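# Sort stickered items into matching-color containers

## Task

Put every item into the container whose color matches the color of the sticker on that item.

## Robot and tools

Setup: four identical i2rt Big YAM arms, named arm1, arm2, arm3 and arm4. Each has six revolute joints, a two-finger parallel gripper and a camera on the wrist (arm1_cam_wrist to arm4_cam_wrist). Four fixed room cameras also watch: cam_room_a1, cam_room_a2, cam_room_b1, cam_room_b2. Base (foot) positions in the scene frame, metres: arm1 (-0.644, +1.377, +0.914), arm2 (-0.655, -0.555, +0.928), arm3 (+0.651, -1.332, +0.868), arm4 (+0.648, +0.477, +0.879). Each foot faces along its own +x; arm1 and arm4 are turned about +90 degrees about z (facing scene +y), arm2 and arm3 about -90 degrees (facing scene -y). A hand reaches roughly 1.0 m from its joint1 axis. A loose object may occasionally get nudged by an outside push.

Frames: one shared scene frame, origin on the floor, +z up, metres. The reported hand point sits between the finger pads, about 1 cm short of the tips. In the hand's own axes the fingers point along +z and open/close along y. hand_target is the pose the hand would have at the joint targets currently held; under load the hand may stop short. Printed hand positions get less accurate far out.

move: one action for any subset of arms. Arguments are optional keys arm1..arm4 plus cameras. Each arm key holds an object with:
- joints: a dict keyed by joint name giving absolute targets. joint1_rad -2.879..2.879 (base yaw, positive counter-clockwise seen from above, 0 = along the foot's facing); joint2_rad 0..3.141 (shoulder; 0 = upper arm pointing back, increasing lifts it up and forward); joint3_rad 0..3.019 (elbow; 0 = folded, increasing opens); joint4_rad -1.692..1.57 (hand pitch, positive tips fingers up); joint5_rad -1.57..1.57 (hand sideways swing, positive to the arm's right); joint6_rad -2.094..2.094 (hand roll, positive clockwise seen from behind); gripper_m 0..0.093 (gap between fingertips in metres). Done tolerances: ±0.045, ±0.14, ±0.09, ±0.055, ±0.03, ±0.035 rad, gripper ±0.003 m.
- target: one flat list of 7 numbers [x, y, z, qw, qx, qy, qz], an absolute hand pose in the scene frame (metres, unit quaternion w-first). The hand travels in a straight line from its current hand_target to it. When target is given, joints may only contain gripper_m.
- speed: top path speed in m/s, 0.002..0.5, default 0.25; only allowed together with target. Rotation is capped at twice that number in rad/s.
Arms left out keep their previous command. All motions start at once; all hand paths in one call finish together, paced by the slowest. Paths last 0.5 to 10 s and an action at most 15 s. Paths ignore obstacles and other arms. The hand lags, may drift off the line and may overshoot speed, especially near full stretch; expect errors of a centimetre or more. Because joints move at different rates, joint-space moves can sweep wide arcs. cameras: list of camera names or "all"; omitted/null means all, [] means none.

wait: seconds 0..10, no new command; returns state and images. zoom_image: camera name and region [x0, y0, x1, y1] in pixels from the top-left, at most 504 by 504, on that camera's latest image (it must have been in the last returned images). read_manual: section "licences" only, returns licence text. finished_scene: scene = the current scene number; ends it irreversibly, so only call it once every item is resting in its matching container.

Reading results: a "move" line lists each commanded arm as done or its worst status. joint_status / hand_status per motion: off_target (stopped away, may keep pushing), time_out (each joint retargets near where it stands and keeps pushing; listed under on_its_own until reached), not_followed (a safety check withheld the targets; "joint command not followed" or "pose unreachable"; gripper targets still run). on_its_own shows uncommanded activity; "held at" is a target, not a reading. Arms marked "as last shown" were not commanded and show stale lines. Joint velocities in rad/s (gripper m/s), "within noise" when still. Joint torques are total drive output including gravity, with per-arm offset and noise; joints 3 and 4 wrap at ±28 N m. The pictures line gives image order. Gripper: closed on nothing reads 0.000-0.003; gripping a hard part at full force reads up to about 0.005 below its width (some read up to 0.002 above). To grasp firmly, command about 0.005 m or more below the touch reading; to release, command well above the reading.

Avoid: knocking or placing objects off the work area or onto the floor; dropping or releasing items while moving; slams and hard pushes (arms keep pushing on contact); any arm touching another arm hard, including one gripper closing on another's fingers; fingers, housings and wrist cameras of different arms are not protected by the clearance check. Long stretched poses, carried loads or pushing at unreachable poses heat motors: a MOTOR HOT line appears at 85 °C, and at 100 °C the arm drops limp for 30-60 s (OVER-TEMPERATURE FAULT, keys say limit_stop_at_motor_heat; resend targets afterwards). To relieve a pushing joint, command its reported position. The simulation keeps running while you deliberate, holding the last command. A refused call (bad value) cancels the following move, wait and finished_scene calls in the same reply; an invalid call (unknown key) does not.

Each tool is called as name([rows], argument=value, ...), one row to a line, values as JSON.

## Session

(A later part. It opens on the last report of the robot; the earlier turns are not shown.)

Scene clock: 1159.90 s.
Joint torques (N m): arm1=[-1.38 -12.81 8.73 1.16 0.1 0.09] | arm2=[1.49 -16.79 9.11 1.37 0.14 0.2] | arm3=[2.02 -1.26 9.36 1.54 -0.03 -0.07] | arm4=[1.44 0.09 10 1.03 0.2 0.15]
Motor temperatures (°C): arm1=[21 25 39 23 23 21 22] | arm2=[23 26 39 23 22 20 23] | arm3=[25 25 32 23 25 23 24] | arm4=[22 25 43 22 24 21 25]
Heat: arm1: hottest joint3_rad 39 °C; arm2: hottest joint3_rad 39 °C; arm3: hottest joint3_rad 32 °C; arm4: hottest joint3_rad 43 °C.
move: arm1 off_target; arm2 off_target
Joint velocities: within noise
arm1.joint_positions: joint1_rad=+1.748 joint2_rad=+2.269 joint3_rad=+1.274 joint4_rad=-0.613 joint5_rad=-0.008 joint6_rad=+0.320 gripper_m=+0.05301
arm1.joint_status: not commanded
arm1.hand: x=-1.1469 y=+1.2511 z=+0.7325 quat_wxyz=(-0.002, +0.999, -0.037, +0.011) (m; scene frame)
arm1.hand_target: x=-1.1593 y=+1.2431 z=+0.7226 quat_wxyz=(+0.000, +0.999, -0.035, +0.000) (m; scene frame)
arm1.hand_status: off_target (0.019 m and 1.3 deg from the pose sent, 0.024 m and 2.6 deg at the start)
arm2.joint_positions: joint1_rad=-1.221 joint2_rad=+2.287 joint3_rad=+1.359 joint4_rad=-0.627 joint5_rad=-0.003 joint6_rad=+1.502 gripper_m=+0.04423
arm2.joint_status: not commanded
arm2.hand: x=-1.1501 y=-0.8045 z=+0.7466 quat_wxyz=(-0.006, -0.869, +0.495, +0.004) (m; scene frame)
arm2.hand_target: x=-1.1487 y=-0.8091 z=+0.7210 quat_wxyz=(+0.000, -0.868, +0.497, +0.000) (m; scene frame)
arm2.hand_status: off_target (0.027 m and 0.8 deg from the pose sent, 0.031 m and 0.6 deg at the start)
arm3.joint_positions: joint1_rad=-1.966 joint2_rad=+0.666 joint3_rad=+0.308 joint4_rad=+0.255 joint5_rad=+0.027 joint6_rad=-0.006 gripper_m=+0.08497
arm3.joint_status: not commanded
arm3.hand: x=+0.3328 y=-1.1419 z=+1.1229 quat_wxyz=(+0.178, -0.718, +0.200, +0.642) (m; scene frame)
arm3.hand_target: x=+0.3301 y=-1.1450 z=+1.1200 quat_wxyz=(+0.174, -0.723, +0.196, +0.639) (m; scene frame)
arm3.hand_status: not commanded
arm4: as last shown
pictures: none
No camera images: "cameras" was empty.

move(arm1={"joints":{"gripper_m":0.08}}, arm2={"joints":{"gripper_m":0.07}}, cameras=[])

move(arm1={"target":[-1.15,1.245,0.95,0,-0.9994,0.0349,0],"speed":0.4}, arm2={"target":[-1.13,-0.8,0.95,0.0,-0.868,0.497,0.0],"speed":0.4}, cameras=[])

move(arm1={"joints":{"joint1_rad":1.50,"joint2_rad":0.923,"joint3_rad":0.983,"joint4_rad":-0.98,"joint5_rad":0,"joint6_rad":0,"gripper_m":0.093}}, arm2={"joints":{"joint1_rad":-1.687,"joint2_rad":0.923,"joint3_rad":0.983,"joint4_rad":-0.98,"joint5_rad":0,"joint6_rad":0,"gripper_m":0.093}}, cameras=["arm1_cam_wrist","arm2_cam_wrist","cam_room_b1","cam_room_b2"])

Scene clock: 1169.20 s.
Joint torques (N m): arm1=[-1.26 -14.15 8.14 0.81 0.01 0.05] | arm2=[1.38 -18.96 8.66 1.1 0.14 0.18] | arm3=[2.02 -1.08 9.35 1.54 -0.03 -0.07] | arm4=[1.49 -0.32 9.83 0.96 0.21 0.11]
Motor temperatures (°C): arm1=[21 25 38 23 23 21 22] | arm2=[23 26 38 22 22 20 24] | arm3=[25 25 32 23 25 23 24] | arm4=[22 24 43 22 24 21 25]
Heat: arm1: hottest joint3_rad 38 °C; arm2: hottest joint3_rad 38 °C; arm3: hottest joint3_rad 32 °C; arm4: hottest joint3_rad 43 °C.
move: arm1 done; arm2 done
Joint velocities: within noise
arm1.joint_positions: joint1_rad=+1.748 joint2_rad=+2.276 joint3_rad=+1.280 joint4_rad=-0.603 joint5_rad=-0.007 joint6_rad=+0.320 gripper_m=+0.07996
arm1.joint_status: all done
arm1.hand: x=-1.1503 y=+1.2505 z=+0.7299 quat_wxyz=(-0.002, +0.999, -0.037, +0.007) (m; scene frame)
arm1.hand_target: x=-1.1592 y=+1.2431 z=+0.7225 quat_wxyz=(+0.000, +0.999, -0.035, +0.000) (m; scene frame)
arm1.hand_status: not commanded
arm2.joint_positions: joint1_rad=-1.221 joint2_rad=+2.309 joint3_rad=+1.362 joint4_rad=-0.619 joint5_rad=-0.003 joint6_rad=+1.505 gripper_m=+0.06992
arm2.joint_status: all done
arm2.hand: x=-1.1469 y=-0.8029 z=+0.7355 quat_wxyz=(-0.001, -0.868, +0.496, +0.000) (m; scene frame)
arm2.hand_target: x=-1.1487 y=-0.8091 z=+0.7211 quat_wxyz=(+0.000, -0.868, +0.497, +0.000) (m; scene frame)
arm2.hand_status: not commanded
arm3, arm4: as last shown
pictures: none
No camera images: "cameras" was empty.

Scene clock: 1170.50 s.
Joint torques (N m): arm1=[-1.03 -12.92 11.55 0.03 0.07 0.08] | arm2=[1.44 -16.85 11.47 0.13 0.13 0.19] | arm3=[1.9 -0.97 9.36 1.52 -0.03 -0.08] | arm4=[1.38 0.03 9.87 1.16 0.2 0.13]
Motor temperatures (°C): arm1=[21 25 38 23 23 21 22] | arm2=[23 26 38 22 22 20 24] | arm3=[25 25 32 23 25 23 24] | arm4=[22 24 43 22 24 21 25]
Heat: arm1: hottest joint3_rad 38 °C; arm2: hottest joint3_rad 38 °C; arm3: hottest joint3_rad 32 °C; arm4: hottest joint3_rad 43 °C.
move: arm1 off_target; arm2 done
Joint velocities: within noise
arm1.joint_positions: joint1_rad=+1.748 joint2_rad=+1.862 joint3_rad=+1.301 joint4_rad=-1.031 joint5_rad=-0.007 joint6_rad=+0.320 gripper_m=+0.07996
arm1.joint_status: not commanded
arm1.hand: x=-1.1415 y=+1.2513 z=+0.9465 quat_wxyz=(-0.001, +0.999, -0.037, +0.003) (m; scene frame)
arm1.hand_target: x=-1.1497 y=+1.2450 z=+0.9500 quat_wxyz=(+0.000, +0.999, -0.035, +0.000) (m; scene frame)
arm1.hand_status: off_target (0.011 m and 0.4 deg from the pose sent, 0.220 m and 0.8 deg at the start)
arm2.joint_positions: joint1_rad=-1.221 joint2_rad=+1.866 joint3_rad=+1.323 joint4_rad=-1.008 joint5_rad=-0.003 joint6_rad=+1.505 gripper_m=+0.06992
arm2.joint_status: not commanded
arm2.hand: x=-1.1274 y=-0.7935 z=+0.9565 quat_wxyz=(-0.007, -0.868, +0.496, +0.004) (m; scene frame)
arm2.hand_target: x=-1.1298 y=-0.7998 z=+0.9500 quat_wxyz=(+0.000, -0.868, +0.497, +0.000) (m; scene frame)
arm2.hand_status: done (0.010 m and 1.0 deg from the pose sent, 0.215 m and 0.2 deg at the start)
arm3, arm4: as last shown
pictures: none
No camera images: "cameras" was empty.

Scene clock: 1172.13 s.
Joint torques (N m): arm1=[-0.5 -2.43 11.99 1.69 -0.02 -0.06] | arm2=[1.49 -5.71 10.97 2.17 -0.1 -0.08] | arm3=[2.02 -1.08 9.32 1.51 -0.03 -0.07] | arm4=[1.67 0.32 9.96 1.14 0.19 0.11]
Motor temperatures (°C): arm1=[21 25 38 23 23 21 22] | arm2=[23 26 38 22 22 20 24] | arm3=[25 25 32 23 25 23 24] | arm4=[22 24 43 22 24 21 25]
Heat: arm1: hottest joint3_rad 38 °C; arm2: hottest joint3_rad 38 °C; arm3: hottest joint3_rad 32 °C; arm4: hottest joint3_rad 43 °C.
move: arm1 done; arm2 done
Joint velocities: within noise
arm1.joint_positions: joint1_rad=+1.494 joint2_rad=+0.918 joint3_rad=+0.978 joint4_rad=-0.986 joint5_rad=+0.001 joint6_rad=+0.008 gripper_m=+0.09294
arm1.joint_status: all done
arm1.hand: x=-1.0139 y=+1.3803 z=+1.2190 quat_wxyz=(-0.002, +0.946, -0.007, -0.324) (m; scene frame)
arm1.hand_target: x=-1.0166 y=+1.3778 z=+1.2207 quat_wxyz=(-0.002, +0.945, -0.001, -0.327) (m; scene frame)
arm1.hand_status: not commanded
arm2.joint_positions: joint1_rad=-1.695 joint2_rad=+0.916 joint3_rad=+0.997 joint4_rad=-0.983 joint5_rad=+0.002 joint6_rad=+0.014 gripper_m=+0.09290
arm2.joint_status: all done
arm2.hand: x=-1.0340 y=-0.5528 z=+1.2377 quat_wxyz=(+0.001, -0.945, +0.010, +0.327) (m; scene frame)
arm2.hand_target: x=-1.0333 y=-0.5562 z=+1.2282 quat_wxyz=(+0.001, -0.948, -0.001, +0.319) (m; scene frame)
arm2.hand_status: not commanded
arm3, arm4: as last shown
pictures: arm1_cam_wrist, arm2_cam_wrist, cam_room_b1, cam_room_b2
Images, in order (width x height): arm1_cam_wrist 672x504, arm2_cam_wrist 672x504, cam_room_b1 672x504, cam_room_b2 672x504.

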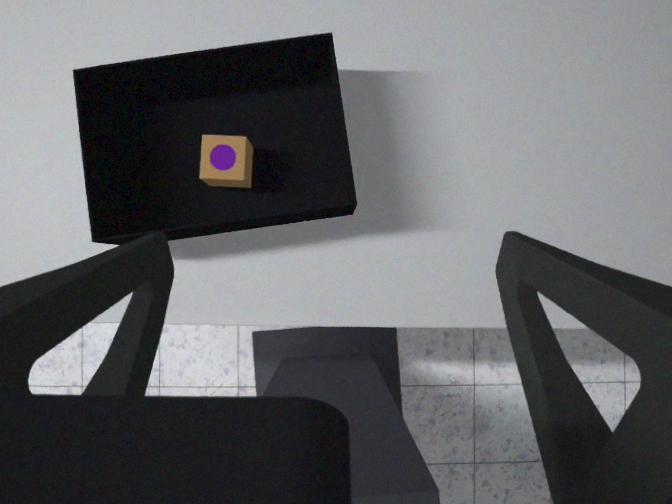

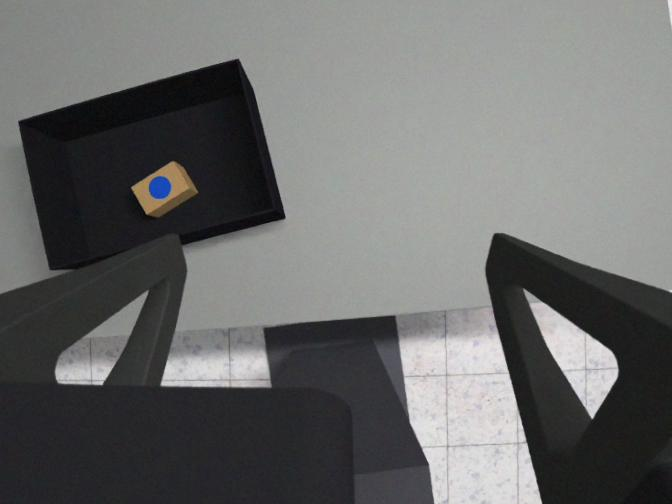

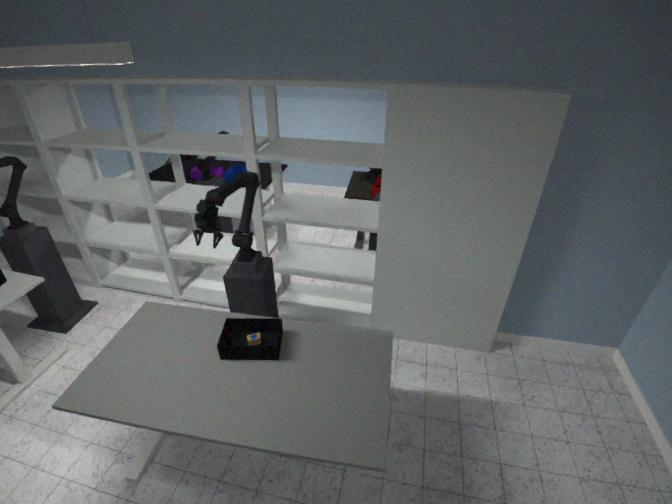

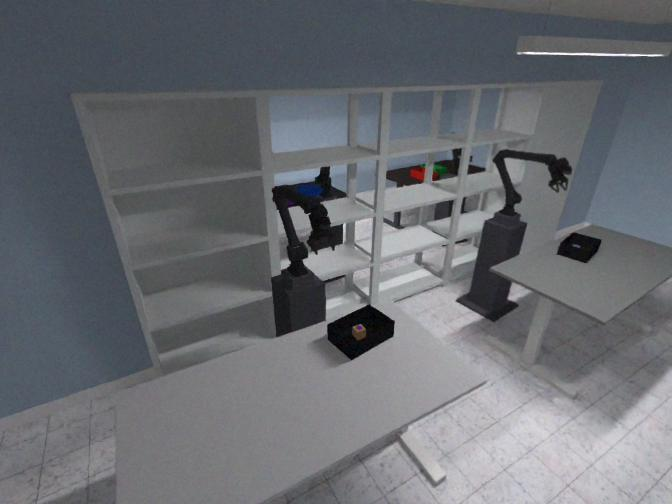

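move(arm1={"joints":{"joint1_rad":1.751,"joint2_rad":1.92,"joint3_rad":1.31,"joint4_rad":-0.965,"joint6_rad":0.302}}, arm2={"joints":{"joint1_rad":-1.224,"joint2_rad":1.97,"joint3_rad":1.4,"joint4_rad":-1.0,"joint6_rad":1.49}}, cameras=["arm1_cam_wrist","arm2_cam_wrist"])

Scene clock: 1244.50 s.
Joint torques (N m): arm1=[-2.02 -16.03 9.8 0.62 0.06 0.11] | arm2=[0.21 -20.42 9.89 0.36 0.06 0.2] | arm3=[1.9 -1.08 9.33 1.55 -0.04 -0.08] | arm4=[1.79 -0.38 9.89 0.99 0.22 0.11]
Motor temperatures (°C): arm1=[21 24 37 23 22 21 21] | arm2=[23 25 35 23 22 20 23] | arm3=[24 24 31 23 24 23 24] | arm4=[22 23 43 22 24 21 25]
Heat: arm1: hottest joint3_rad 37 °C; arm2: hottest joint3_rad 35 °C; arm3: hottest joint3_rad 31 °C; arm4: hottest joint3_rad 43 °C.
move: arm1 done; arm2 done
Joint velocities: within noise
arm1.joint_positions: joint1_rad=+1.755 joint2_rad=+1.937 joint3_rad=+1.292 joint4_rad=-0.968 joint5_rad=+0.000 joint6_rad=+0.294 gripper_m=+0.09294
arm1.joint_status: all done
arm1.hand: x=-1.1432 y=+1.2485 z=+0.9058 quat_wxyz=(-0.007, +1.000, -0.021, +0.013) (m; scene frame)
arm1.hand_target: x=-1.1548 y=+1.2478 z=+0.9200 quat_wxyz=(-0.002, +1.000, -0.027, -0.006) (m; scene frame)
arm1.hand_status: not commanded
arm2.joint_positions: joint1_rad=-1.216 joint2_rad=+1.967 joint3_rad=+1.391 joint4_rad=-0.994 joint5_rad=+0.001 joint6_rad=+1.475 gripper_m=+0.09292
arm2.joint_status: all done
arm2.hand: x=-1.1462 y=-0.8054 z=+0.9262 quat_wxyz=(+0.002, -0.877, +0.481, +0.000) (m; scene frame)
arm2.hand_target: x=-1.1501 y=-0.8024 z=+0.9273 quat_wxyz=(+0.002, -0.871, +0.491, +0.000) (m; scene frame)
arm2.hand_status: not commanded
arm3, arm4: as last shown
pictures: arm1_cam_wrist, arm2_cam_wrist
Images, in order (width x height): arm1_cam_wrist 672x504, arm2_cam_wrist 672x504.

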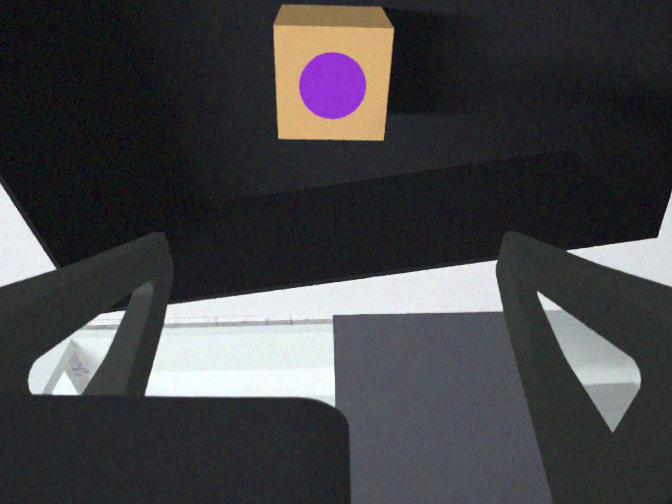

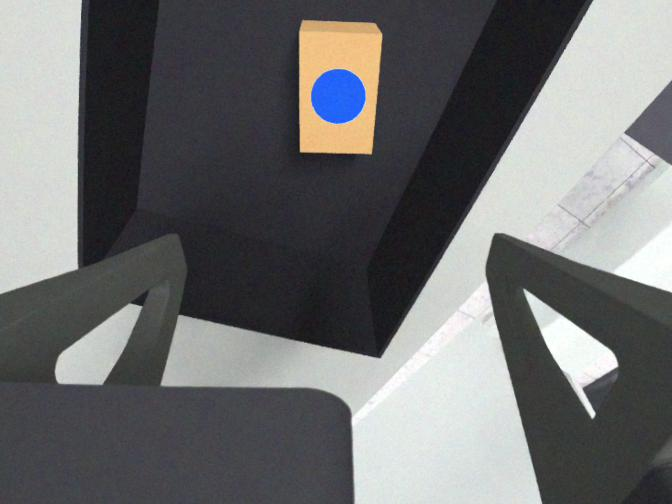

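move(arm1={"target":[-1.157,1.246,0.735,0,-1,0.026,0]}, arm2={"target":[-1.157,-0.811,0.735,0,-0.87,0.492,0]}, cameras=["arm1_cam_wrist","arm2_cam_wrist"])

move(arm1={"joints":{"gripper_m":0.045}}, arm2={"joints":{"gripper_m":0.035}}, cameras=[])

move(arm1={"target":[-1.14,1.25,0.95,0,-1,0.026,0],"speed":0.4}, arm2={"target":[-1.14,-0.8,0.95,0,-0.87,0.492,0],"speed":0.4}, cameras=[])

move(arm1={"joints":{"joint1_rad":-2.25,"joint2_rad":0.59,"joint3_rad":0.3,"joint4_rad":0.17,"joint5_rad":0,"joint6_rad":0}}, arm2={"joints":{"joint1_rad":2.12,"joint2_rad":0.59,"joint3_rad":0.3,"joint4_rad":0.17,"joint5_rad":0,"joint6_rad":0}}, cameras=["arm1_cam_wrist","arm2_cam_wrist"])

move(arm1={"target":[-0.02,0.944,1.028,0.632,0.224,0.715,-0.198],"speed":0.3}, arm2={"target":[-0.02,-0.056,1.02,0.626,-0.245,0.708,0.217],"speed":0.3}, cameras=["arm1_cam_wrist","arm2_cam_wrist"])

move(arm1={"joints":{"gripper_m":0.09}}, arm2={"joints":{"gripper_m":0.09}}, cameras=[])

move(arm1={"target":[-0.33,1.16,1.12,0.632,0.224,0.715,-0.198],"speed":0.4}, arm2={"target":[-0.34,-0.31,1.12,0.626,-0.245,0.708,0.217],"speed":0.4}, arm4={"target":[-0.069,1.008,1.03,0.199,-0.714,0.225,0.632],"speed":0.3}, cameras=["arm4_cam_wrist","cam_room_a2"])

Scene clock: 1261.50 s.
Joint torques (N m): arm1=[-1.79 -15.79 7.71 0.65 0.09 0.09] | arm2=[0.85 -20.78 9.06 1.02 0.02 0.18] | arm3=[1.85 -1.08 9.33 1.54 -0.03 -0.08] | arm4=[1.79 0.03 9.96 1.09 0.19 0.12]
Motor temperatures (°C): arm1=[21 25 36 23 22 21 21] | arm2=[23 27 35 22 22 20 23] | arm3=[24 24 31 23 24 23 24] | arm4=[22 23 43 22 24 21 25]
Heat: arm1: hottest joint3_rad 36 °C; arm2: hottest joint3_rad 35 °C; arm3: hottest joint3_rad 31 °C; arm4: hottest joint3_rad 43 °C.
move: arm1 off_target; arm2 off_target
Joint velocities: within noise
arm1.joint_positions: joint1_rad=+1.754 joint2_rad=+2.269 joint3_rad=+1.267 joint4_rad=-0.617 joint5_rad=-0.007 joint6_rad=+0.297 gripper_m=+0.09294
arm1.joint_status: not commanded
arm1.hand: x=-1.1414 y=+1.2495 z=+0.7311 quat_wxyz=(-0.004, +1.000, -0.022, +0.016) (m; scene frame)
arm1.hand_target: x=-1.1567 y=+1.2460 z=+0.7353 quat_wxyz=(+0.000, +1.000, -0.026, +0.000) (m; scene frame)
arm1.hand_status: off_target (0.016 m and 2.0 deg from the pose sent, 0.171 m and 1.8 deg at the start)
arm2.joint_positions: joint1_rad=-1.216 joint2_rad=+2.311 joint3_rad=+1.379 joint4_rad=-0.658 joint5_rad=+0.000 joint6_rad=+1.490 gripper_m=+0.09292
arm2.joint_status: not commanded
arm2.hand: x=-1.1452 y=-0.8046 z=+0.7384 quat_wxyz=(+0.010, -0.873, +0.487, -0.005) (m; scene frame)
arm2.hand_target: x=-1.1566 y=-0.8108 z=+0.7352 quat_wxyz=(+0.000, -0.871, +0.492, +0.000) (m; scene frame)
arm2.hand_status: off_target (0.014 m and 1.4 deg from the pose sent, 0.192 m and 1.5 deg at the start)
arm3, arm4: as last shown
pictures: arm1_cam_wrist, arm2_cam_wrist
Images, in order (width x height): arm1_cam_wrist 672x504, arm2_cam_wrist 672x504.

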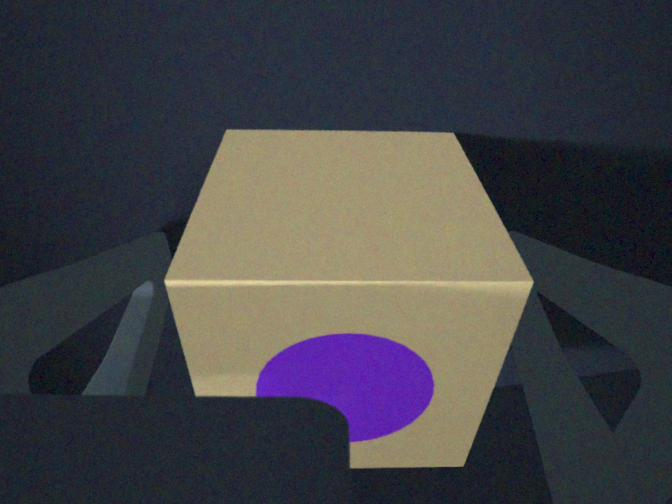

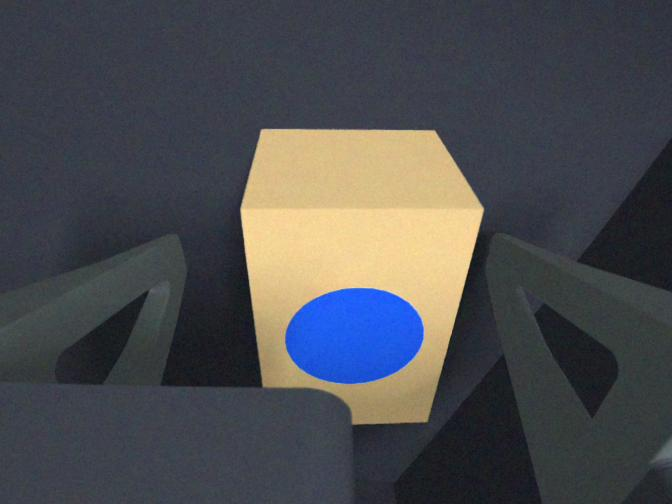

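Scene clock: 1262.13 s.
Joint torques (N m): arm1=[-0.91 -15.85 7.72 0.83 0.05 0.09] | arm2=[0.79 -20.84 9.02 0.99 0.04 0.18] | arm3=[2.08 -1.03 9.35 1.5 -0.03 -0.07] | arm4=[1.67 -0.15 9.95 1.02 0.19 0.12]
Motor temperatures (°C): arm1=[21 25 36 23 22 21 21] | arm2=[23 27 35 22 22 20 23] | arm3=[24 24 31 23 24 23 24] | arm4=[22 23 43 22 24 21 25]
Heat: arm1: hottest joint3_rad 36 °C; arm2: hottest joint3_rad 35 °C; arm3: hottest joint3_rad 31 °C; arm4: hottest joint3_rad 43 °C.
move: arm1 off_target; arm2 off_target
Joint velocities: within noise
arm1.joint_positions: joint1_rad=+1.754 joint2_rad=+2.269 joint3_rad=+1.267 joint4_rad=-0.617 joint5_rad=-0.007 joint6_rad=+0.297 gripper_m=+0.05298
arm1.joint_status: gripper_m off_target (ended at +0.05301, target +0.04500)
arm1.hand: x=-1.1414 y=+1.2495 z=+0.7311 quat_wxyz=(-0.004, +1.000, -0.022, +0.016) (m; scene frame)
arm1.hand_target: x=-1.1567 y=+1.2460 z=+0.7353 quat_wxyz=(+0.000, +1.000, -0.026, +0.000) (m; scene frame)
arm1.hand_status: not commanded
arm2.joint_positions: joint1_rad=-1.216 joint2_rad=+2.311 joint3_rad=+1.379 joint4_rad=-0.657 joint5_rad=-0.001 joint6_rad=+1.490 gripper_m=+0.04421
arm2.joint_status: gripper_m off_target (ended at +0.04424, target +0.03500)
arm2.hand: x=-1.1452 y=-0.8047 z=+0.7384 quat_wxyz=(+0.009, -0.873, +0.487, -0.005) (m; scene frame)
arm2.hand_target: x=-1.1566 y=-0.8108 z=+0.7352 quat_wxyz=(+0.000, -0.870, +0.492, +0.000) (m; scene frame)
arm2.hand_status: not commanded
arm3: as last shown
arm4.joint_positions: joint1_rad=+0.900 joint2_rad=+0.598 joint3_rad=+0.248 joint4_rad=+0.241 joint5_rad=+0.003 joint6_rad=-0.014 gripper_m=+0.08992
arm4.joint_status: not commanded
arm4.hand: x=+0.3632 y=+0.6810 z=+1.1218 quat_wxyz=(-0.205, +0.710, -0.223, -0.636) (m; scene frame)
arm4.hand_target: x=+0.3601 y=+0.6800 z=+1.1201 quat_wxyz=(-0.199, +0.714, -0.225, -0.632) (m; scene frame)
arm4.hand_status: not commanded
pictures: none
No camera images: "cameras" was empty.

Scene clock: 1263.47 s.
Joint torques (N m): arm1=[-2.14 -13.1 11.6 0.03 0.05 0.08] | arm2=[0.38 -17.32 11.73 0.12 0.04 0.14] | arm3=[2.02 -1.2 9.33 1.52 -0.02 -0.07] | arm4=[1.73 -0.03 9.77 1.11 0.18 0.11]
Motor temperatures (°C): arm1=[21 25 36 23 22 21 21] | arm2=[23 27 35 22 22 20 23] | arm3=[24 24 31 23 24 23 24] | arm4=[22 23 43 22 24 21 25]
Heat: arm1: hottest joint3_rad 36 °C; arm2: hottest joint3_rad 35 °C; arm3: hottest joint3_rad 31 °C; arm4: hottest joint3_rad 43 °C.
move: arm1 off_target; arm2 done
Joint velocities: within noise
arm1.joint_positions: joint1_rad=+1.754 joint2_rad=+1.840 joint3_rad=+1.264 joint4_rad=-1.019 joint5_rad=-0.007 joint6_rad=+0.297 gripper_m=+0.05298
arm1.joint_status: not commanded
arm1.hand: x=-1.1295 y=+1.2511 z=+0.9448 quat_wxyz=(-0.001, +1.000, -0.022, +0.005) (m; scene frame)
arm1.hand_target: x=-1.1398 y=+1.2500 z=+0.9501 quat_wxyz=(+0.000, +1.000, -0.026, +0.000) (m; scene frame)
arm1.hand_status: off_target (0.012 m and 0.7 deg from the pose sent, 0.219 m and 2.0 deg at the start)
arm2.joint_positions: joint1_rad=-1.216 joint2_rad=+1.886 joint3_rad=+1.352 joint4_rad=-1.020 joint5_rad=-0.001 joint6_rad=+1.490 gripper_m=+0.04421
arm2.joint_status: not commanded
arm2.hand: x=-1.1334 y=-0.7992 z=+0.9559 quat_wxyz=(-0.006, -0.873, +0.487, +0.005) (m; scene frame)
arm2.hand_target: x=-1.1398 y=-0.7999 z=+0.9500 quat_wxyz=(+0.000, -0.870, +0.492, +0.000) (m; scene frame)
arm2.hand_status: done (0.009 m and 1.1 deg from the pose sent, 0.212 m and 1.4 deg at the start)
arm3, arm4: as last shown
pictures: none
No camera images: "cameras" was empty.

Scene clock: 1266.13 s.
Joint torques (N m): arm1=[-2.26 1.08 11.93 2.67 -0.05 -0.06] | arm2=[1.2 -2.49 11.29 3.48 0.13 -0.06] | arm3=[2.02 -1.03 9.33 1.54 -0.04 -0.07] | arm4=[1.26 -0.32 9.81 1.01 0.18 0.14]
Motor temperatures (°C): arm1=[21 25 37 23 22 21 21] | arm2=[23 27 35 22 22 20 23] | arm3=[24 24 31 23 24 23 24] | arm4=[22 23 43 22 24 21 25]
Heat: arm1: hottest joint3_rad 37 °C; arm2: hottest joint3_rad 35 °C; arm3: hottest joint3_rad 31 °C; arm4: hottest joint3_rad 43 °C.
move: arm1 done; arm2 done
Joint velocities: within noise
arm1.joint_positions: joint1_rad=-2.245 joint2_rad=+0.594 joint3_rad=+0.295 joint4_rad=+0.146 joint5_rad=+0.002 joint6_rad=+0.007 gripper_m=+0.05305
arm1.joint_status: all done
arm1.hand: x=-0.3490 y=+1.1745 z=+1.1575 quat_wxyz=(-0.616, -0.229, -0.729, +0.193) (m; scene frame)
arm1.hand_target: x=-0.3490 y=+1.1726 z=+1.1677 quat_wxyz=(-0.627, -0.224, -0.719, +0.200) (m; scene frame)
arm1.hand_status: not commanded
arm2.joint_positions: joint1_rad=+2.116 joint2_rad=+0.596 joint3_rad=+0.313 joint4_rad=+0.149 joint5_rad=-0.003 joint6_rad=+0.013 gripper_m=+0.04419
arm2.joint_status: all done
arm2.hand: x=-0.3741 y=-0.3365 z=+1.1890 quat_wxyz=(-0.622, +0.240, -0.712, -0.220) (m; scene frame)
arm2.hand_target: x=-0.3760 y=-0.3370 z=+1.1882 quat_wxyz=(-0.628, +0.244, -0.706, -0.218) (m; scene frame)
arm2.hand_status: not commanded
arm3.joint_positions: joint1_rad=-1.966 joint2_rad=+0.666 joint3_rad=+0.308 joint4_rad=+0.255 joint5_rad=+0.027 joint6_rad=-0.006 gripper_m=+0.08497
arm3.joint_status: not commanded
arm3.hand: x=+0.3328 y=-1.1419 z=+1.1229 quat_wxyz=(+0.178, -0.718, +0.200, +0.642) (m; scene frame)
arm3.hand_target: x=+0.3301 y=-1.1450 z=+1.1200 quat_wxyz=(+0.174, -0.723, +0.196, +0.639) (m; scene frame)
arm3.hand_status: not commanded
arm4: as last shown
pictures: arm1_cam_wrist, arm2_cam_wrist
Images, in order (width x height): arm1_cam_wrist 672x504, arm2_cam_wrist 672x504.

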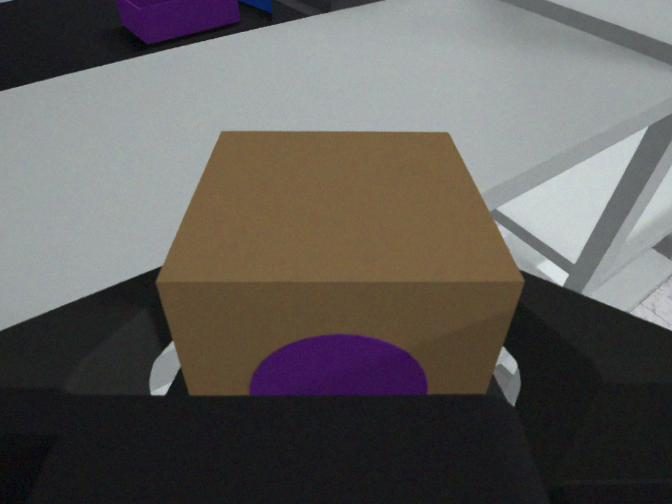

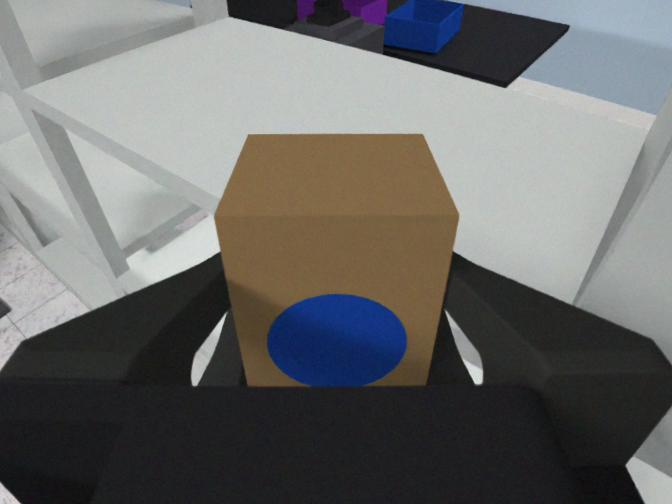

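Scene clock: 1268.33 s.
Joint torques (N m): arm1=[-2.02 -15.56 12.56 1.39 0.02 -0.05] | arm2=[1.14 -19.9 12.97 1.76 0.08 -0.04] | arm3=[2.02 -0.85 9.36 1.55 -0.03 -0.08] | arm4=[1.03 0.21 9.78 1.05 0.18 0.11]
Motor temperatures (°C): arm1=[21 25 37 23 22 21 22] | arm2=[23 27 36 23 22 20 23] | arm3=[24 24 31 23 24 23 24] | arm4=[22 23 43 22 24 21 25]
Heat: arm1: hottest joint3_rad 37 °C; arm2: hottest joint3_rad 36 °C; arm3: hottest joint3_rad 31 °C; arm4: hottest joint3_rad 43 °C.
move: arm1 off_target; arm2 off_target
Joint velocities: within noise
arm1.joint_positions: joint1_rad=-2.245 joint2_rad=+2.038 joint3_rad=+1.165 joint4_rad=+0.739 joint5_rad=-0.002 joint6_rad=+0.011 gripper_m=+0.05305
arm1.joint_status: not commanded
arm1.hand: x=-0.0316 y=+0.9546 z=+1.0161 quat_wxyz=(-0.624, -0.227, -0.723, +0.193) (m; scene frame)
arm1.hand_target: x=-0.0209 y=+0.9447 z=+1.0284 quat_wxyz=(-0.632, -0.224, -0.715, +0.198) (m; scene frame)
arm1.hand_status: off_target (0.020 m and 1.4 deg from the pose sent, 0.422 m and 2.6 deg at the start)
arm2.joint_positions: joint1_rad=+2.116 joint2_rad=+2.158 joint3_rad=+1.347 joint4_rad=+0.706 joint5_rad=-0.001 joint6_rad=+0.011 gripper_m=+0.04419
arm2.joint_status: not commanded
arm2.hand: x=-0.0276 y=-0.0664 z=+1.0361 quat_wxyz=(-0.632, +0.238, -0.703, -0.222) (m; scene frame)
arm2.hand_target: x=-0.0212 y=-0.0570 z=+1.0203 quat_wxyz=(-0.626, +0.245, -0.708, -0.217) (m; scene frame)
arm2.hand_status: off_target (0.021 m and 1.4 deg from the pose sent, 0.482 m and 0.9 deg at the start)
arm3, arm4: as last shown
pictures: arm1_cam_wrist, arm2_cam_wrist
Images, in order (width x height): arm1_cam_wrist 672x504, arm2_cam_wrist 672x504.

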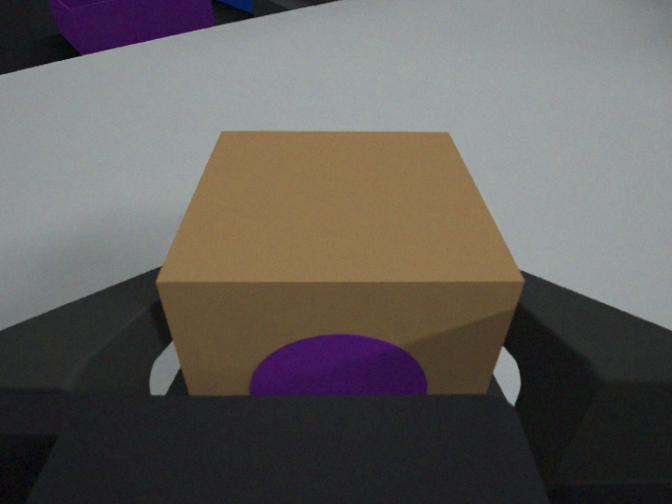

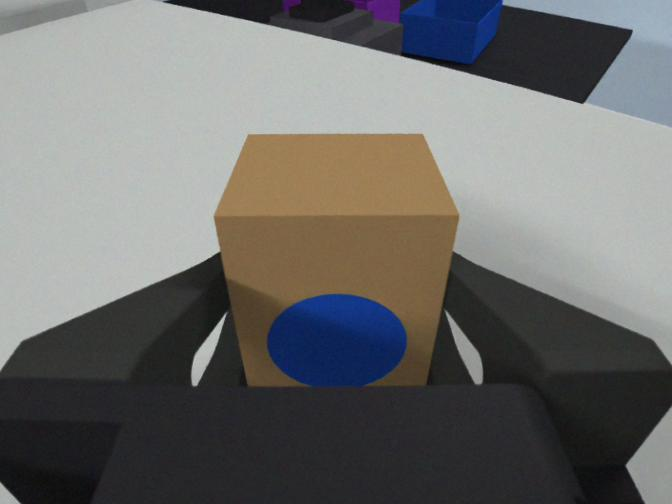

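Scene clock: 1268.93 s.
Joint torques (N m): arm1=[-1.79 -15.21 12.34 1.51 0.01 -0.04] | arm2=[1.14 -20.13 12.94 2.02 0.07 -0.05] | arm3=[1.96 -1.08 9.36 1.55 -0.03 -0.07] | arm4=[1.32 0.21 9.8 1.06 0.2 0.13]
Motor temperatures (°C): arm1=[21 25 37 23 22 21 22] | arm2=[23 27 36 23 22 20 23] | arm3=[24 24 31 23 24 23 24] | arm4=[22 23 43 22 24 21 25]
Heat: arm1: hottest joint3_rad 37 °C; arm2: hottest joint3_rad 36 °C; arm3: hottest joint3_rad 31 °C; arm4: hottest joint3_rad 43 °C.
move: arm1 done; arm2 done
Joint velocities: within noise
arm1.joint_positions: joint1_rad=-2.245 joint2_rad=+2.038 joint3_rad=+1.165 joint4_rad=+0.739 joint5_rad=-0.002 joint6_rad=+0.011 gripper_m=+0.08996
arm1.joint_status: all done
arm1.hand: x=-0.0316 y=+0.9545 z=+1.0161 quat_wxyz=(-0.624, -0.227, -0.722, +0.193) (m; scene frame)
arm1.hand_target: x=-0.0209 y=+0.9447 z=+1.0284 quat_wxyz=(-0.632, -0.224, -0.715, +0.198) (m; scene frame)
arm1.hand_status: not commanded
arm2.joint_positions: joint1_rad=+2.116 joint2_rad=+2.159 joint3_rad=+1.347 joint4_rad=+0.699 joint5_rad=-0.001 joint6_rad=+0.011 gripper_m=+0.08992
arm2.joint_status: all done
arm2.hand: x=-0.0277 y=-0.0666 z=+1.0333 quat_wxyz=(-0.629, +0.238, -0.706, -0.221) (m; scene frame)
arm2.hand_target: x=-0.0212 y=-0.0570 z=+1.0202 quat_wxyz=(-0.626, +0.245, -0.708, -0.217) (m; scene frame)
arm2.hand_status: not commanded
arm3, arm4: as last shown
pictures: none
No camera images: "cameras" was empty.

Scene clock: 1271.53 s.
Joint torques (N m): arm1=[-2.2 0.26 10.69 1.43 0.02 -0.02] | arm2=[0.5 -5.01 9.11 1.99 -0.16 -0.05] | arm3=[1.9 -1.08 9.32 1.52 -0.03 -0.06] | arm4=[0.73 -24 12.22 1.05 -0.04 0.08]
Motor temperatures (°C): arm1=[21 25 37 23 22 21 22] | arm2=[23 27 35 23 22 20 23] | arm3=[24 24 31 23 24 23 24] | arm4=[22 23 43 22 24 21 25]
Heat: arm1: hottest joint3_rad 37 °C; arm2: hottest joint3_rad 35 °C; arm3: hottest joint3_rad 31 °C; arm4: hottest joint3_rad 43 °C.
move: arm1 done; arm2 done; arm4 off_target
Joint velocities: within noise
arm1.joint_positions: joint1_rad=-2.245 joint2_rad=+0.844 joint3_rad=+0.224 joint4_rad=+0.521 joint5_rad=-0.002 joint6_rad=+0.011 gripper_m=+0.08996
arm1.joint_status: not commanded
arm1.hand: x=-0.3307 y=+1.1623 z=+1.1212 quat_wxyz=(-0.637, -0.223, -0.711, +0.197) (m; scene frame)
arm1.hand_target: x=-0.3300 y=+1.1601 z=+1.1200 quat_wxyz=(-0.632, -0.224, -0.715, +0.198) (m; scene frame)
arm1.hand_status: done (0.003 m and 0.7 deg from the pose sent, 0.377 m and 1.4 deg at the start)
arm2.joint_positions: joint1_rad=+2.116 joint2_rad=+1.022 joint3_rad=+0.257 joint4_rad=+0.667 joint5_rad=-0.003 joint6_rad=+0.010 gripper_m=+0.08992
arm2.joint_status: not commanded
arm2.hand: x=-0.3379 y=-0.3084 z=+1.1298 quat_wxyz=(-0.635, +0.237, -0.701, -0.223) (m; scene frame)
arm2.hand_target: x=-0.3400 y=-0.3101 z=+1.1201 quat_wxyz=(-0.626, +0.245, -0.708, -0.217) (m; scene frame)
arm2.hand_status: done (0.010 m and 1.7 deg from the pose sent, 0.405 m and 1.0 deg at the start)
arm3: as last shown
arm4.joint_positions: joint1_rad=+0.882 joint2_rad=+2.243 joint3_rad=+1.685 joint4_rad=+0.426 joint5_rad=-0.027 joint6_rad=-0.014 gripper_m=+0.08992
arm4.joint_status: not commanded
arm4.hand: x=-0.0623 y=+0.9941 z=+1.0300 quat_wxyz=(-0.198, +0.718, -0.222, -0.629) (m; scene frame)
arm4.hand_target: x=-0.0677 y=+1.0073 z=+1.0300 quat_wxyz=(-0.199, +0.714, -0.225, -0.632) (m; scene frame)
arm4.hand_status: off_target (0.015 m and 0.7 deg from the pose sent, 0.550 m and 1.0 deg at the start)
pictures: arm4_cam_wrist, cam_room_a2
Images, in order (width x height): arm4_cam_wrist 672x504, cam_room_a2 672x504.

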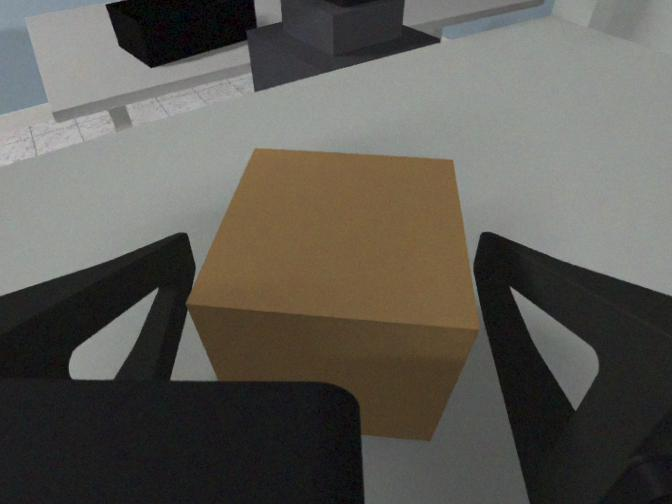

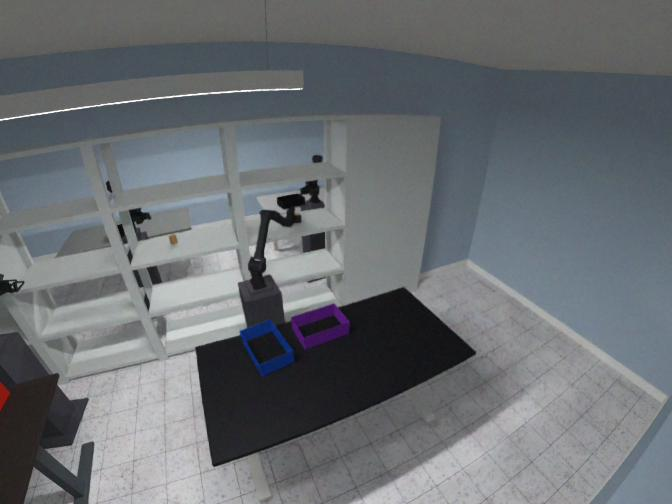

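move(arm4={"joints":{"gripper_m":0.045}}, cameras=[])

move(arm4={"target":[-0.06,1.0,1.11,0.199,-0.714,0.225,0.632],"speed":0.3}, cameras=[])

move(arm4={"target":[0.36,0.69,1.13,0.199,-0.714,0.225,0.632],"speed":0.5}, cameras=[])

move(arm4={"joints":{"joint1_rad":-1.11,"joint2_rad":1.85,"joint3_rad":1.42,"joint4_rad":-1.14,"joint5_rad":0,"joint6_rad":0}}, cameras=["arm4_cam_wrist"])

move(arm4={"target":[1.125,0.755,0.728,0,-0.256,0.967,0]}, cameras=["arm4_cam_wrist"])

move(arm4={"joints":{"gripper_m":0.08}}, cameras=[])

move(arm4={"target":[1.09,0.735,0.95,0,-0.256,0.967,0],"speed":0.4}, cameras=["arm4_cam_wrist"])

move(arm4={"joints":{"joint1_rad":2.185,"joint2_rad":0.59,"joint3_rad":0.3,"joint4_rad":0.17,"joint5_rad":0,"joint6_rad":0,"gripper_m":0.09}}, cameras=[])

move(arm4={"target":[-0.0705,-0.114,1.04,-0.219,-0.707,-0.2475,0.625],"speed":0.3}, cameras=["arm4_cam_wrist"])

Scene clock: 1286.47 s.
Joint torques (N m): arm1=[-2.49 -0.21 10.63 1.55 -0.1 0.02] | arm2=[0.56 -5.07 9.13 2.06 -0.15 -0.04] | arm3=[2.02 -1.2 9.33 1.55 -0.03 -0.07] | arm4=[0.26 -23.71 12.19 1.14 -0.01 0.11]
Motor temperatures (°C): arm1=[21 25 37 23 22 21 21] | arm2=[23 26 35 23 22 20 23] | arm3=[24 24 31 23 24 23 24] | arm4=[22 26 45 22 24 21 25]
Heat: arm1: hottest joint3_rad 37 °C; arm2: hottest joint3_rad 35 °C; arm3: hottest joint3_rad 31 °C; arm4: hottest joint3_rad 45 °C.
move: arm4 off_target
Joint velocities: within noise
arm1, arm2, arm3: as last shown
arm2.joint_positions: joint1_rad=+2.116 joint2_rad=+1.022 joint3_rad=+0.257 joint4_rad=+0.666 joint5_rad=-0.003 joint6_rad=+0.010 gripper_m=+0.08992
arm2.hand: x=-0.3379 y=-0.3084 z=+1.1297 quat_wxyz=(-0.634, +0.237, -0.701, -0.223) (m; scene frame)
arm4.joint_positions: joint1_rad=+0.882 joint2_rad=+2.243 joint3_rad=+1.685 joint4_rad=+0.426 joint5_rad=-0.028 joint6_rad=-0.014 gripper_m=+0.05383
arm4.joint_status: gripper_m off_target (ended at +0.05385, target +0.04500)
arm4.hand: x=-0.0624 y=+0.9939 z=+1.0299 quat_wxyz=(-0.197, +0.718, -0.222, -0.629) (m; scene frame)
arm4.hand_target: x=-0.0678 y=+1.0071 z=+1.0300 quat_wxyz=(-0.199, +0.714, -0.225, -0.632) (m; scene frame)
arm4.hand_status: not commanded
pictures: none
No camera images: "cameras" was empty.

Scene clock: 1287.67 s.
Joint torques (N m): arm1=[-2.84 0.21 10.76 1.33 -0.01 -0.04] | arm2=[0.62 -4.95 9.11 2.04 -0.15 -0.05] | arm3=[2.02 -0.97 9.32 1.52 -0.02 -0.08] | arm4=[1.08 -26.81 12.16 1.21 0.07 0.11]
Motor temperatures (°C): arm1=[21 25 37 23 22 21 21] | arm2=[23 26 35 23 22 20 23] | arm3=[24 24 31 23 24 23 24] | arm4=[22 26 45 22 24 21 25]
Heat: arm1: hottest joint3_rad 37 °C; arm2: hottest joint3_rad 35 °C; arm3: hottest joint3_rad 31 °C; arm4: hottest joint3_rad 45 °C.
move: arm4 off_target
Joint velocities: within noise
arm1, arm2, arm3: as last shown
arm4.joint_positions: joint1_rad=+0.882 joint2_rad=+2.148 joint3_rad=+1.687 joint4_rad=+0.296 joint5_rad=-0.028 joint6_rad=-0.014 gripper_m=+0.05383
arm4.joint_status: not commanded
arm4.hand: x=-0.0553 y=+0.9891 z=+1.0805 quat_wxyz=(-0.193, +0.729, -0.225, -0.617) (m; scene frame)
arm4.hand_target: x=-0.0585 y=+0.9987 z=+1.1100 quat_wxyz=(-0.199, +0.714, -0.225, -0.632) (m; scene frame)
arm4.hand_status: off_target (0.032 m and 2.5 deg from the pose sent, 0.080 m and 0.7 deg at the start)
pictures: none
No camera images: "cameras" was empty.

Scene clock: 1289.57 s.
Joint torques (N m): arm1=[-2.26 0.38 10.7 1.35 -0.04 -0.06] | arm2=[0.67 -4.89 9.1 2.03 -0.16 -0.05] | arm3=[2.02 -1.08 9.35 1.54 -0.03 -0.08] | arm4=[0.26 -0.44 10.06 1.09 -0.04 0.1]
Motor temperatures (°C): arm1=[21 25 37 23 22 21 21] | arm2=[23 26 34 23 22 20 23] | arm3=[24 24 31 23 24 23 24] | arm4=[22 26 45 22 24 21 25]
Heat: arm1: hottest joint3_rad 37 °C; arm2: hottest joint3_rad 34 °C; arm3: hottest joint3_rad 31 °C; arm4: hottest joint3_rad 45 °C.
move: arm4 done
Joint velocities: within noise
arm1, arm2, arm3: as last shown
arm4.joint_positions: joint1_rad=+0.874 joint2_rad=+0.615 joint3_rad=+0.275 joint4_rad=+0.220 joint5_rad=-0.035 joint6_rad=-0.014 gripper_m=+0.05383
arm4.joint_status: not commanded
arm4.hand: x=+0.3603 y=+0.6864 z=+1.1279 quat_wxyz=(-0.199, +0.714, -0.221, -0.634) (m; scene frame)
arm4.hand_target: x=+0.3601 y=+0.6900 z=+1.1299 quat_wxyz=(-0.199, +0.714, -0.225, -0.632) (m; scene frame)
arm4.hand_status: done (0.004 m and 0.5 deg from the pose sent, 0.514 m and 2.5 deg at the start)
pictures: none
No camera images: "cameras" was empty.

Scene clock: 1291.70 s.
Joint torques (N m): arm1=[-2.08 0.32 10.58 1.43 -0.06 0.01] | arm2=[0.67 -4.89 9.13 2.06 -0.17 -0.05] | arm3=[2.14 -1.03 9.35 1.51 -0.02 -0.07] | arm4=[1.32 -19.02 10.5 -0.55 0.03 0.18]
Motor temperatures (°C): arm1=[21 25 37 23 22 21 21] | arm2=[23 26 34 23 22 20 23] | arm3=[24 24 31 23 24 23 24] | arm4=[22 26 45 22 24 21 25]
Heat: arm1: hottest joint3_rad 37 °C; arm2: hottest joint3_rad 34 °C; arm3: hottest joint3_rad 31 °C; arm4: hottest joint3_rad 45 °C.
move: arm4 done
Joint velocities: within noise
arm1, arm2, arm3: as last shown
arm4.joint_positions: joint1_rad=-1.118 joint2_rad=+1.849 joint3_rad=+1.376 joint4_rad=-1.130 joint5_rad=+0.002 joint6_rad=-0.011 gripper_m=+0.05377
arm4.joint_status: all done
arm4.hand: x=+1.1053 y=+0.7321 z=+0.9325 quat_wxyz=(+0.018, +0.257, -0.966, +0.006) (m; scene frame)
arm4.hand_target: x=+1.1167 y=+0.7437 z=+0.9468 quat_wxyz=(+0.002, +0.256, -0.967, +0.001) (m; scene frame)
arm4.hand_status: not commanded
pictures: arm4_cam_wrist
Images, in order (width x height): arm4_cam_wrist 672x504.

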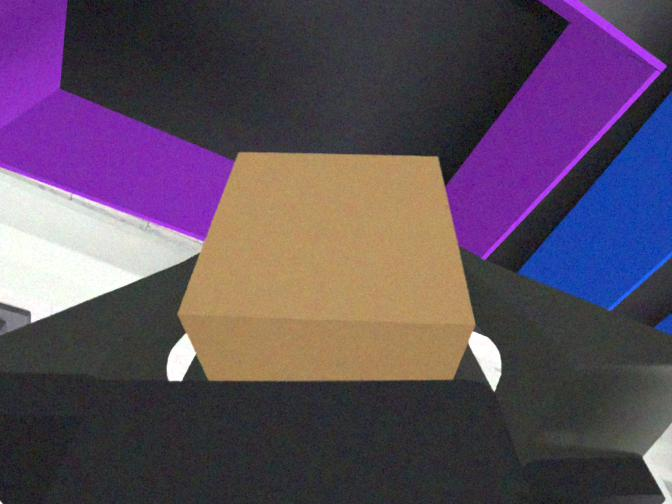

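Scene clock: 1293.17 s.
Joint torques (N m): arm1=[-2.08 0.44 10.58 1.36 -0.03 -0.04] | arm2=[0.62 -4.95 9.11 2.03 -0.16 -0.05] | arm3=[2.02 -1.2 9.35 1.57 -0.02 -0.07] | arm4=[1.2 -18.9 6.68 0.55 0.09 0.19]
Motor temperatures (°C): arm1=[21 25 37 23 22 21 21] | arm2=[23 26 34 23 22 20 23] | arm3=[24 24 31 23 24 23 24] | arm4=[22 26 45 22 24 21 25]
Heat: arm1: hottest joint3_rad 37 °C; arm2: hottest joint3_rad 34 °C; arm3: hottest joint3_rad 31 °C; arm4: hottest joint3_rad 45 °C.
move: arm4 off_target
Joint velocities: within noise
arm1, arm2: as last shown
arm3.joint_positions: joint1_rad=-1.966 joint2_rad=+0.666 joint3_rad=+0.308 joint4_rad=+0.255 joint5_rad=+0.027 joint6_rad=-0.006 gripper_m=+0.08497
arm3.joint_status: not commanded
arm3.hand: x=+0.3328 y=-1.1419 z=+1.1229 quat_wxyz=(+0.178, -0.718, +0.200, +0.642) (m; scene frame)
arm3.hand_target: x=+0.3301 y=-1.1450 z=+1.1200 quat_wxyz=(+0.174, -0.723, +0.196, +0.639) (m; scene frame)
arm3.hand_status: not commanded
arm4.joint_positions: joint1_rad=-1.109 joint2_rad=+2.191 joint3_rad=+1.331 joint4_rad=-0.710 joint5_rad=+0.000 joint6_rad=-0.004 gripper_m=+0.05364
arm4.joint_status: not commanded
arm4.hand: x=+1.1224 y=+0.7471 z=+0.7399 quat_wxyz=(+0.002, +0.258, -0.966, +0.001) (m; scene frame)
arm4.hand_target: x=+1.1246 y=+0.7546 z=+0.7283 quat_wxyz=(+0.000, +0.256, -0.967, +0.000) (m; scene frame)
arm4.hand_status: off_target (0.015 m and 0.4 deg from the pose sent, 0.207 m and 2.1 deg at the start)
pictures: arm4_cam_wrist
Images, in order (width x height): arm4_cam_wrist 672x504.

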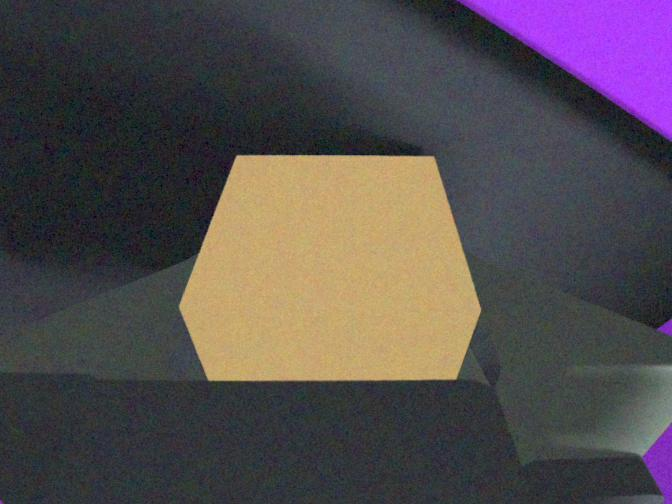

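Scene clock: 1293.67 s.
Joint torques (N m): arm1=[-2.2 -0.03 10.74 1.61 -0.03 0.02] | arm2=[0.56 -4.95 9.16 2.03 -0.16 -0.05] | arm3=[2.02 -1.08 9.33 1.55 -0.03 -0.07] | arm4=[1.55 -19.02 6.69 0.36 0.06 0.18]
Motor temperatures (°C): arm1=[21 25 37 23 22 21 21] | arm2=[23 26 34 23 22 20 23] | arm3=[24 24 31 23 24 23 24] | arm4=[22 26 44 22 24 21 25]
Heat: arm1: hottest joint3_rad 37 °C; arm2: hottest joint3_rad 34 °C; arm3: hottest joint3_rad 31 °C; arm4: hottest joint3_rad 44 °C.
move: arm4 done
Joint velocities: within noise
arm1, arm2, arm3: as last shown
arm4.joint_positions: joint1_rad=-1.109 joint2_rad=+2.191 joint3_rad=+1.331 joint4_rad=-0.704 joint5_rad=+0.000 joint6_rad=-0.003 gripper_m=+0.07991
arm4.joint_status: all done
arm4.hand: x=+1.1235 y=+0.7477 z=+0.7397 quat_wxyz=(+0.000, +0.258, -0.966, +0.000) (m; scene frame)
arm4.hand_target: x=+1.1245 y=+0.7546 z=+0.7282 quat_wxyz=(+0.000, +0.256, -0.967, +0.000) (m; scene frame)
arm4.hand_status: not commanded
pictures: none
No camera images: "cameras" was empty.

Scene clock: 1294.90 s.
Joint torques (N m): arm1=[-1.96 0.03 10.63 1.39 -0.01 0.01] | arm2=[0.67 -4.89 9.14 2.03 -0.15 -0.05] | arm3=[2.02 -1.14 9.4 1.57 -0.02 -0.07] | arm4=[1.61 -15.09 9.42 -0.36 0.1 0.18]
Motor temperatures (°C): arm1=[21 25 37 23 22 21 21] | arm2=[23 26 34 23 22 20 23] | arm3=[24 24 31 23 24 23 24] | arm4=[22 26 44 22 24 21 25]
Heat: arm1: hottest joint3_rad 37 °C; arm2: hottest joint3_rad 34 °C; arm3: hottest joint3_rad 31 °C; arm4: hottest joint3_rad 44 °C.
move: arm4 done
Joint velocities: within noise
arm1, arm2, arm3: as last shown
arm4.joint_positions: joint1_rad=-1.109 joint2_rad=+1.750 joint3_rad=+1.298 joint4_rad=-1.100 joint5_rad=+0.000 joint6_rad=-0.003 gripper_m=+0.07991
arm4.joint_status: not commanded
arm4.hand: x=+1.0866 y=+0.7273 z=+0.9547 quat_wxyz=(-0.006, +0.258, -0.966, -0.001) (m; scene frame)
arm4.hand_target: x=+1.0898 y=+0.7347 z=+0.9499 quat_wxyz=(+0.000, +0.256, -0.967, +0.000) (m; scene frame)
arm4.hand_status: done (0.010 m and 0.8 deg from the pose sent, 0.213 m and 0.2 deg at the start)
pictures: arm4_cam_wrist
Images, in order (width x height): arm4_cam_wrist 672x504.

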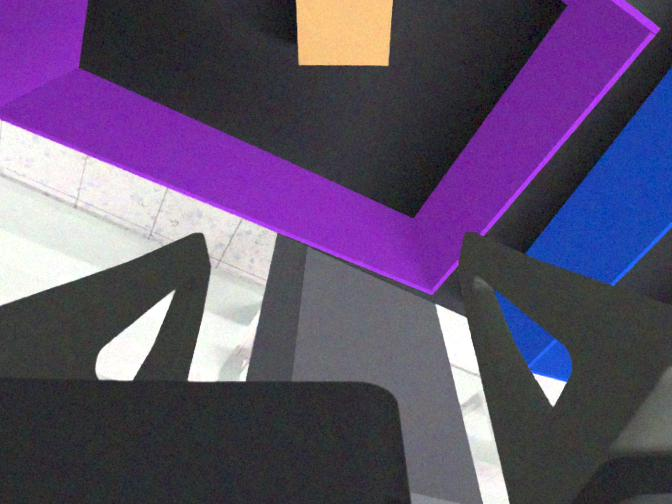

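Scene clock: 1297.33 s.
Joint torques (N m): arm1=[-2.9 0.15 10.54 1.59 -0.04 -0.03] | arm2=[0.67 -4.89 9.13 2.03 -0.15 -0.04] | arm3=[1.9 -0.91 9.35 1.51 -0.03 -0.07] | arm4=[1.08 -0.73 9.28 2.04 0.17 0.06]
Motor temperatures (°C): arm1=[21 25 37 23 22 21 21] | arm2=[23 26 34 23 22 20 23] | arm3=[24 24 31 23 24 23 24] | arm4=[22 26 44 22 24 21 25]
Heat: arm1: hottest joint3_rad 37 °C; arm2: hottest joint3_rad 34 °C; arm3: hottest joint3_rad 31 °C; arm4: hottest joint3_rad 44 °C.
move: arm4 done
Joint velocities: within noise
arm1.joint_positions: joint1_rad=-2.245 joint2_rad=+0.844 joint3_rad=+0.224 joint4_rad=+0.521 joint5_rad=-0.002 joint6_rad=+0.011 gripper_m=+0.08996
arm1.joint_status: not commanded
arm1.hand: x=-0.3307 y=+1.1623 z=+1.1212 quat_wxyz=(-0.637, -0.223, -0.711, +0.197) (m; scene frame)
arm1.hand_target: x=-0.3300 y=+1.1601 z=+1.1200 quat_wxyz=(-0.632, -0.224, -0.715, +0.198) (m; scene frame)
arm1.hand_status: not commanded
arm2.joint_positions: joint1_rad=+2.116 joint2_rad=+1.022 joint3_rad=+0.257 joint4_rad=+0.666 joint5_rad=-0.003 joint6_rad=+0.010 gripper_m=+0.08992
arm2.joint_status: not commanded
arm2.hand: x=-0.3379 y=-0.3084 z=+1.1297 quat_wxyz=(-0.634, +0.237, -0.701, -0.223) (m; scene frame)
arm2.hand_target: x=-0.3400 y=-0.3101 z=+1.1201 quat_wxyz=(-0.626, +0.245, -0.708, -0.217) (m; scene frame)
arm2.hand_status: not commanded
arm3: as last shown
arm4.joint_positions: joint1_rad=+2.182 joint2_rad=+0.592 joint3_rad=+0.305 joint4_rad=+0.152 joint5_rad=-0.003 joint6_rad=-0.003 gripper_m=+0.08995
arm4.joint_status: all done
arm4.hand: x=+0.3700 y=+0.2579 z=+1.1381 quat_wxyz=(+0.216, +0.709, +0.249, -0.624) (m; scene frame)
arm4.hand_target: x=+0.3706 y=+0.2578 z=+1.1403 quat_wxyz=(+0.219, +0.705, +0.246, -0.629) (m; scene frame)
arm4.hand_status: not commanded
pictures: none
No camera images: "cameras" was empty.

Scene clock: 1300.23 s.
Joint torques (N m): arm1=[-1.55 0.56 10.69 1.66 -0.02 -0.02] | arm2=[0.44 -4.95 9.13 2 -0.16 -0.06] | arm3=[2.02 -1.08 9.33 1.52 -0.03 -0.08] | arm4=[1.49 -24.94 12.93 1.02 0.23 0.1]
Motor temperatures (°C): arm1=[21 25 37 23 22 21 21] | arm2=[23 26 34 23 22 20 23] | arm3=[24 24 31 23 24 23 24] | arm4=[22 26 44 22 24 21 25]
Heat: arm1: hottest joint3_rad 37 °C; arm2: hottest joint3_rad 34 °C; arm3: hottest joint3_rad 31 °C; arm4: hottest joint3_rad 44 °C.
move: arm4 off_target
Joint velocities: within noise
arm1, arm2, arm3: as last shown
arm4.joint_positions: joint1_rad=+2.198 joint2_rad=+2.331 joint3_rad=+1.875 joint4_rad=+0.318 joint5_rad=+0.015 joint6_rad=-0.003 gripper_m=+0.08995
arm4.joint_status: not commanded
arm4.hand: x=-0.0656 y=-0.0999 z=+1.0408 quat_wxyz=(+0.214, +0.710, +0.249, -0.623) (m; scene frame)
arm4.hand_target: x=-0.0691 y=-0.1130 z=+1.0398 quat_wxyz=(+0.219, +0.707, +0.248, -0.625) (m; scene frame)
arm4.hand_status: off_target (0.015 m and 0.7 deg from the pose sent, 0.585 m and 0.4 deg at the start)
pictures: arm4_cam_wrist
Images, in order (width x height): arm4_cam_wrist 672x504.

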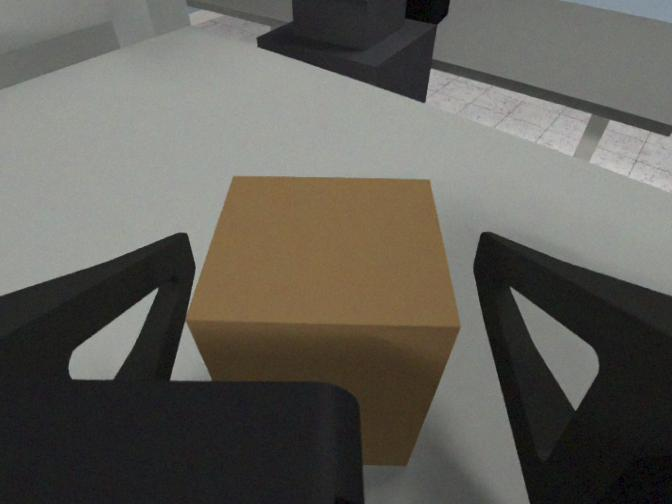

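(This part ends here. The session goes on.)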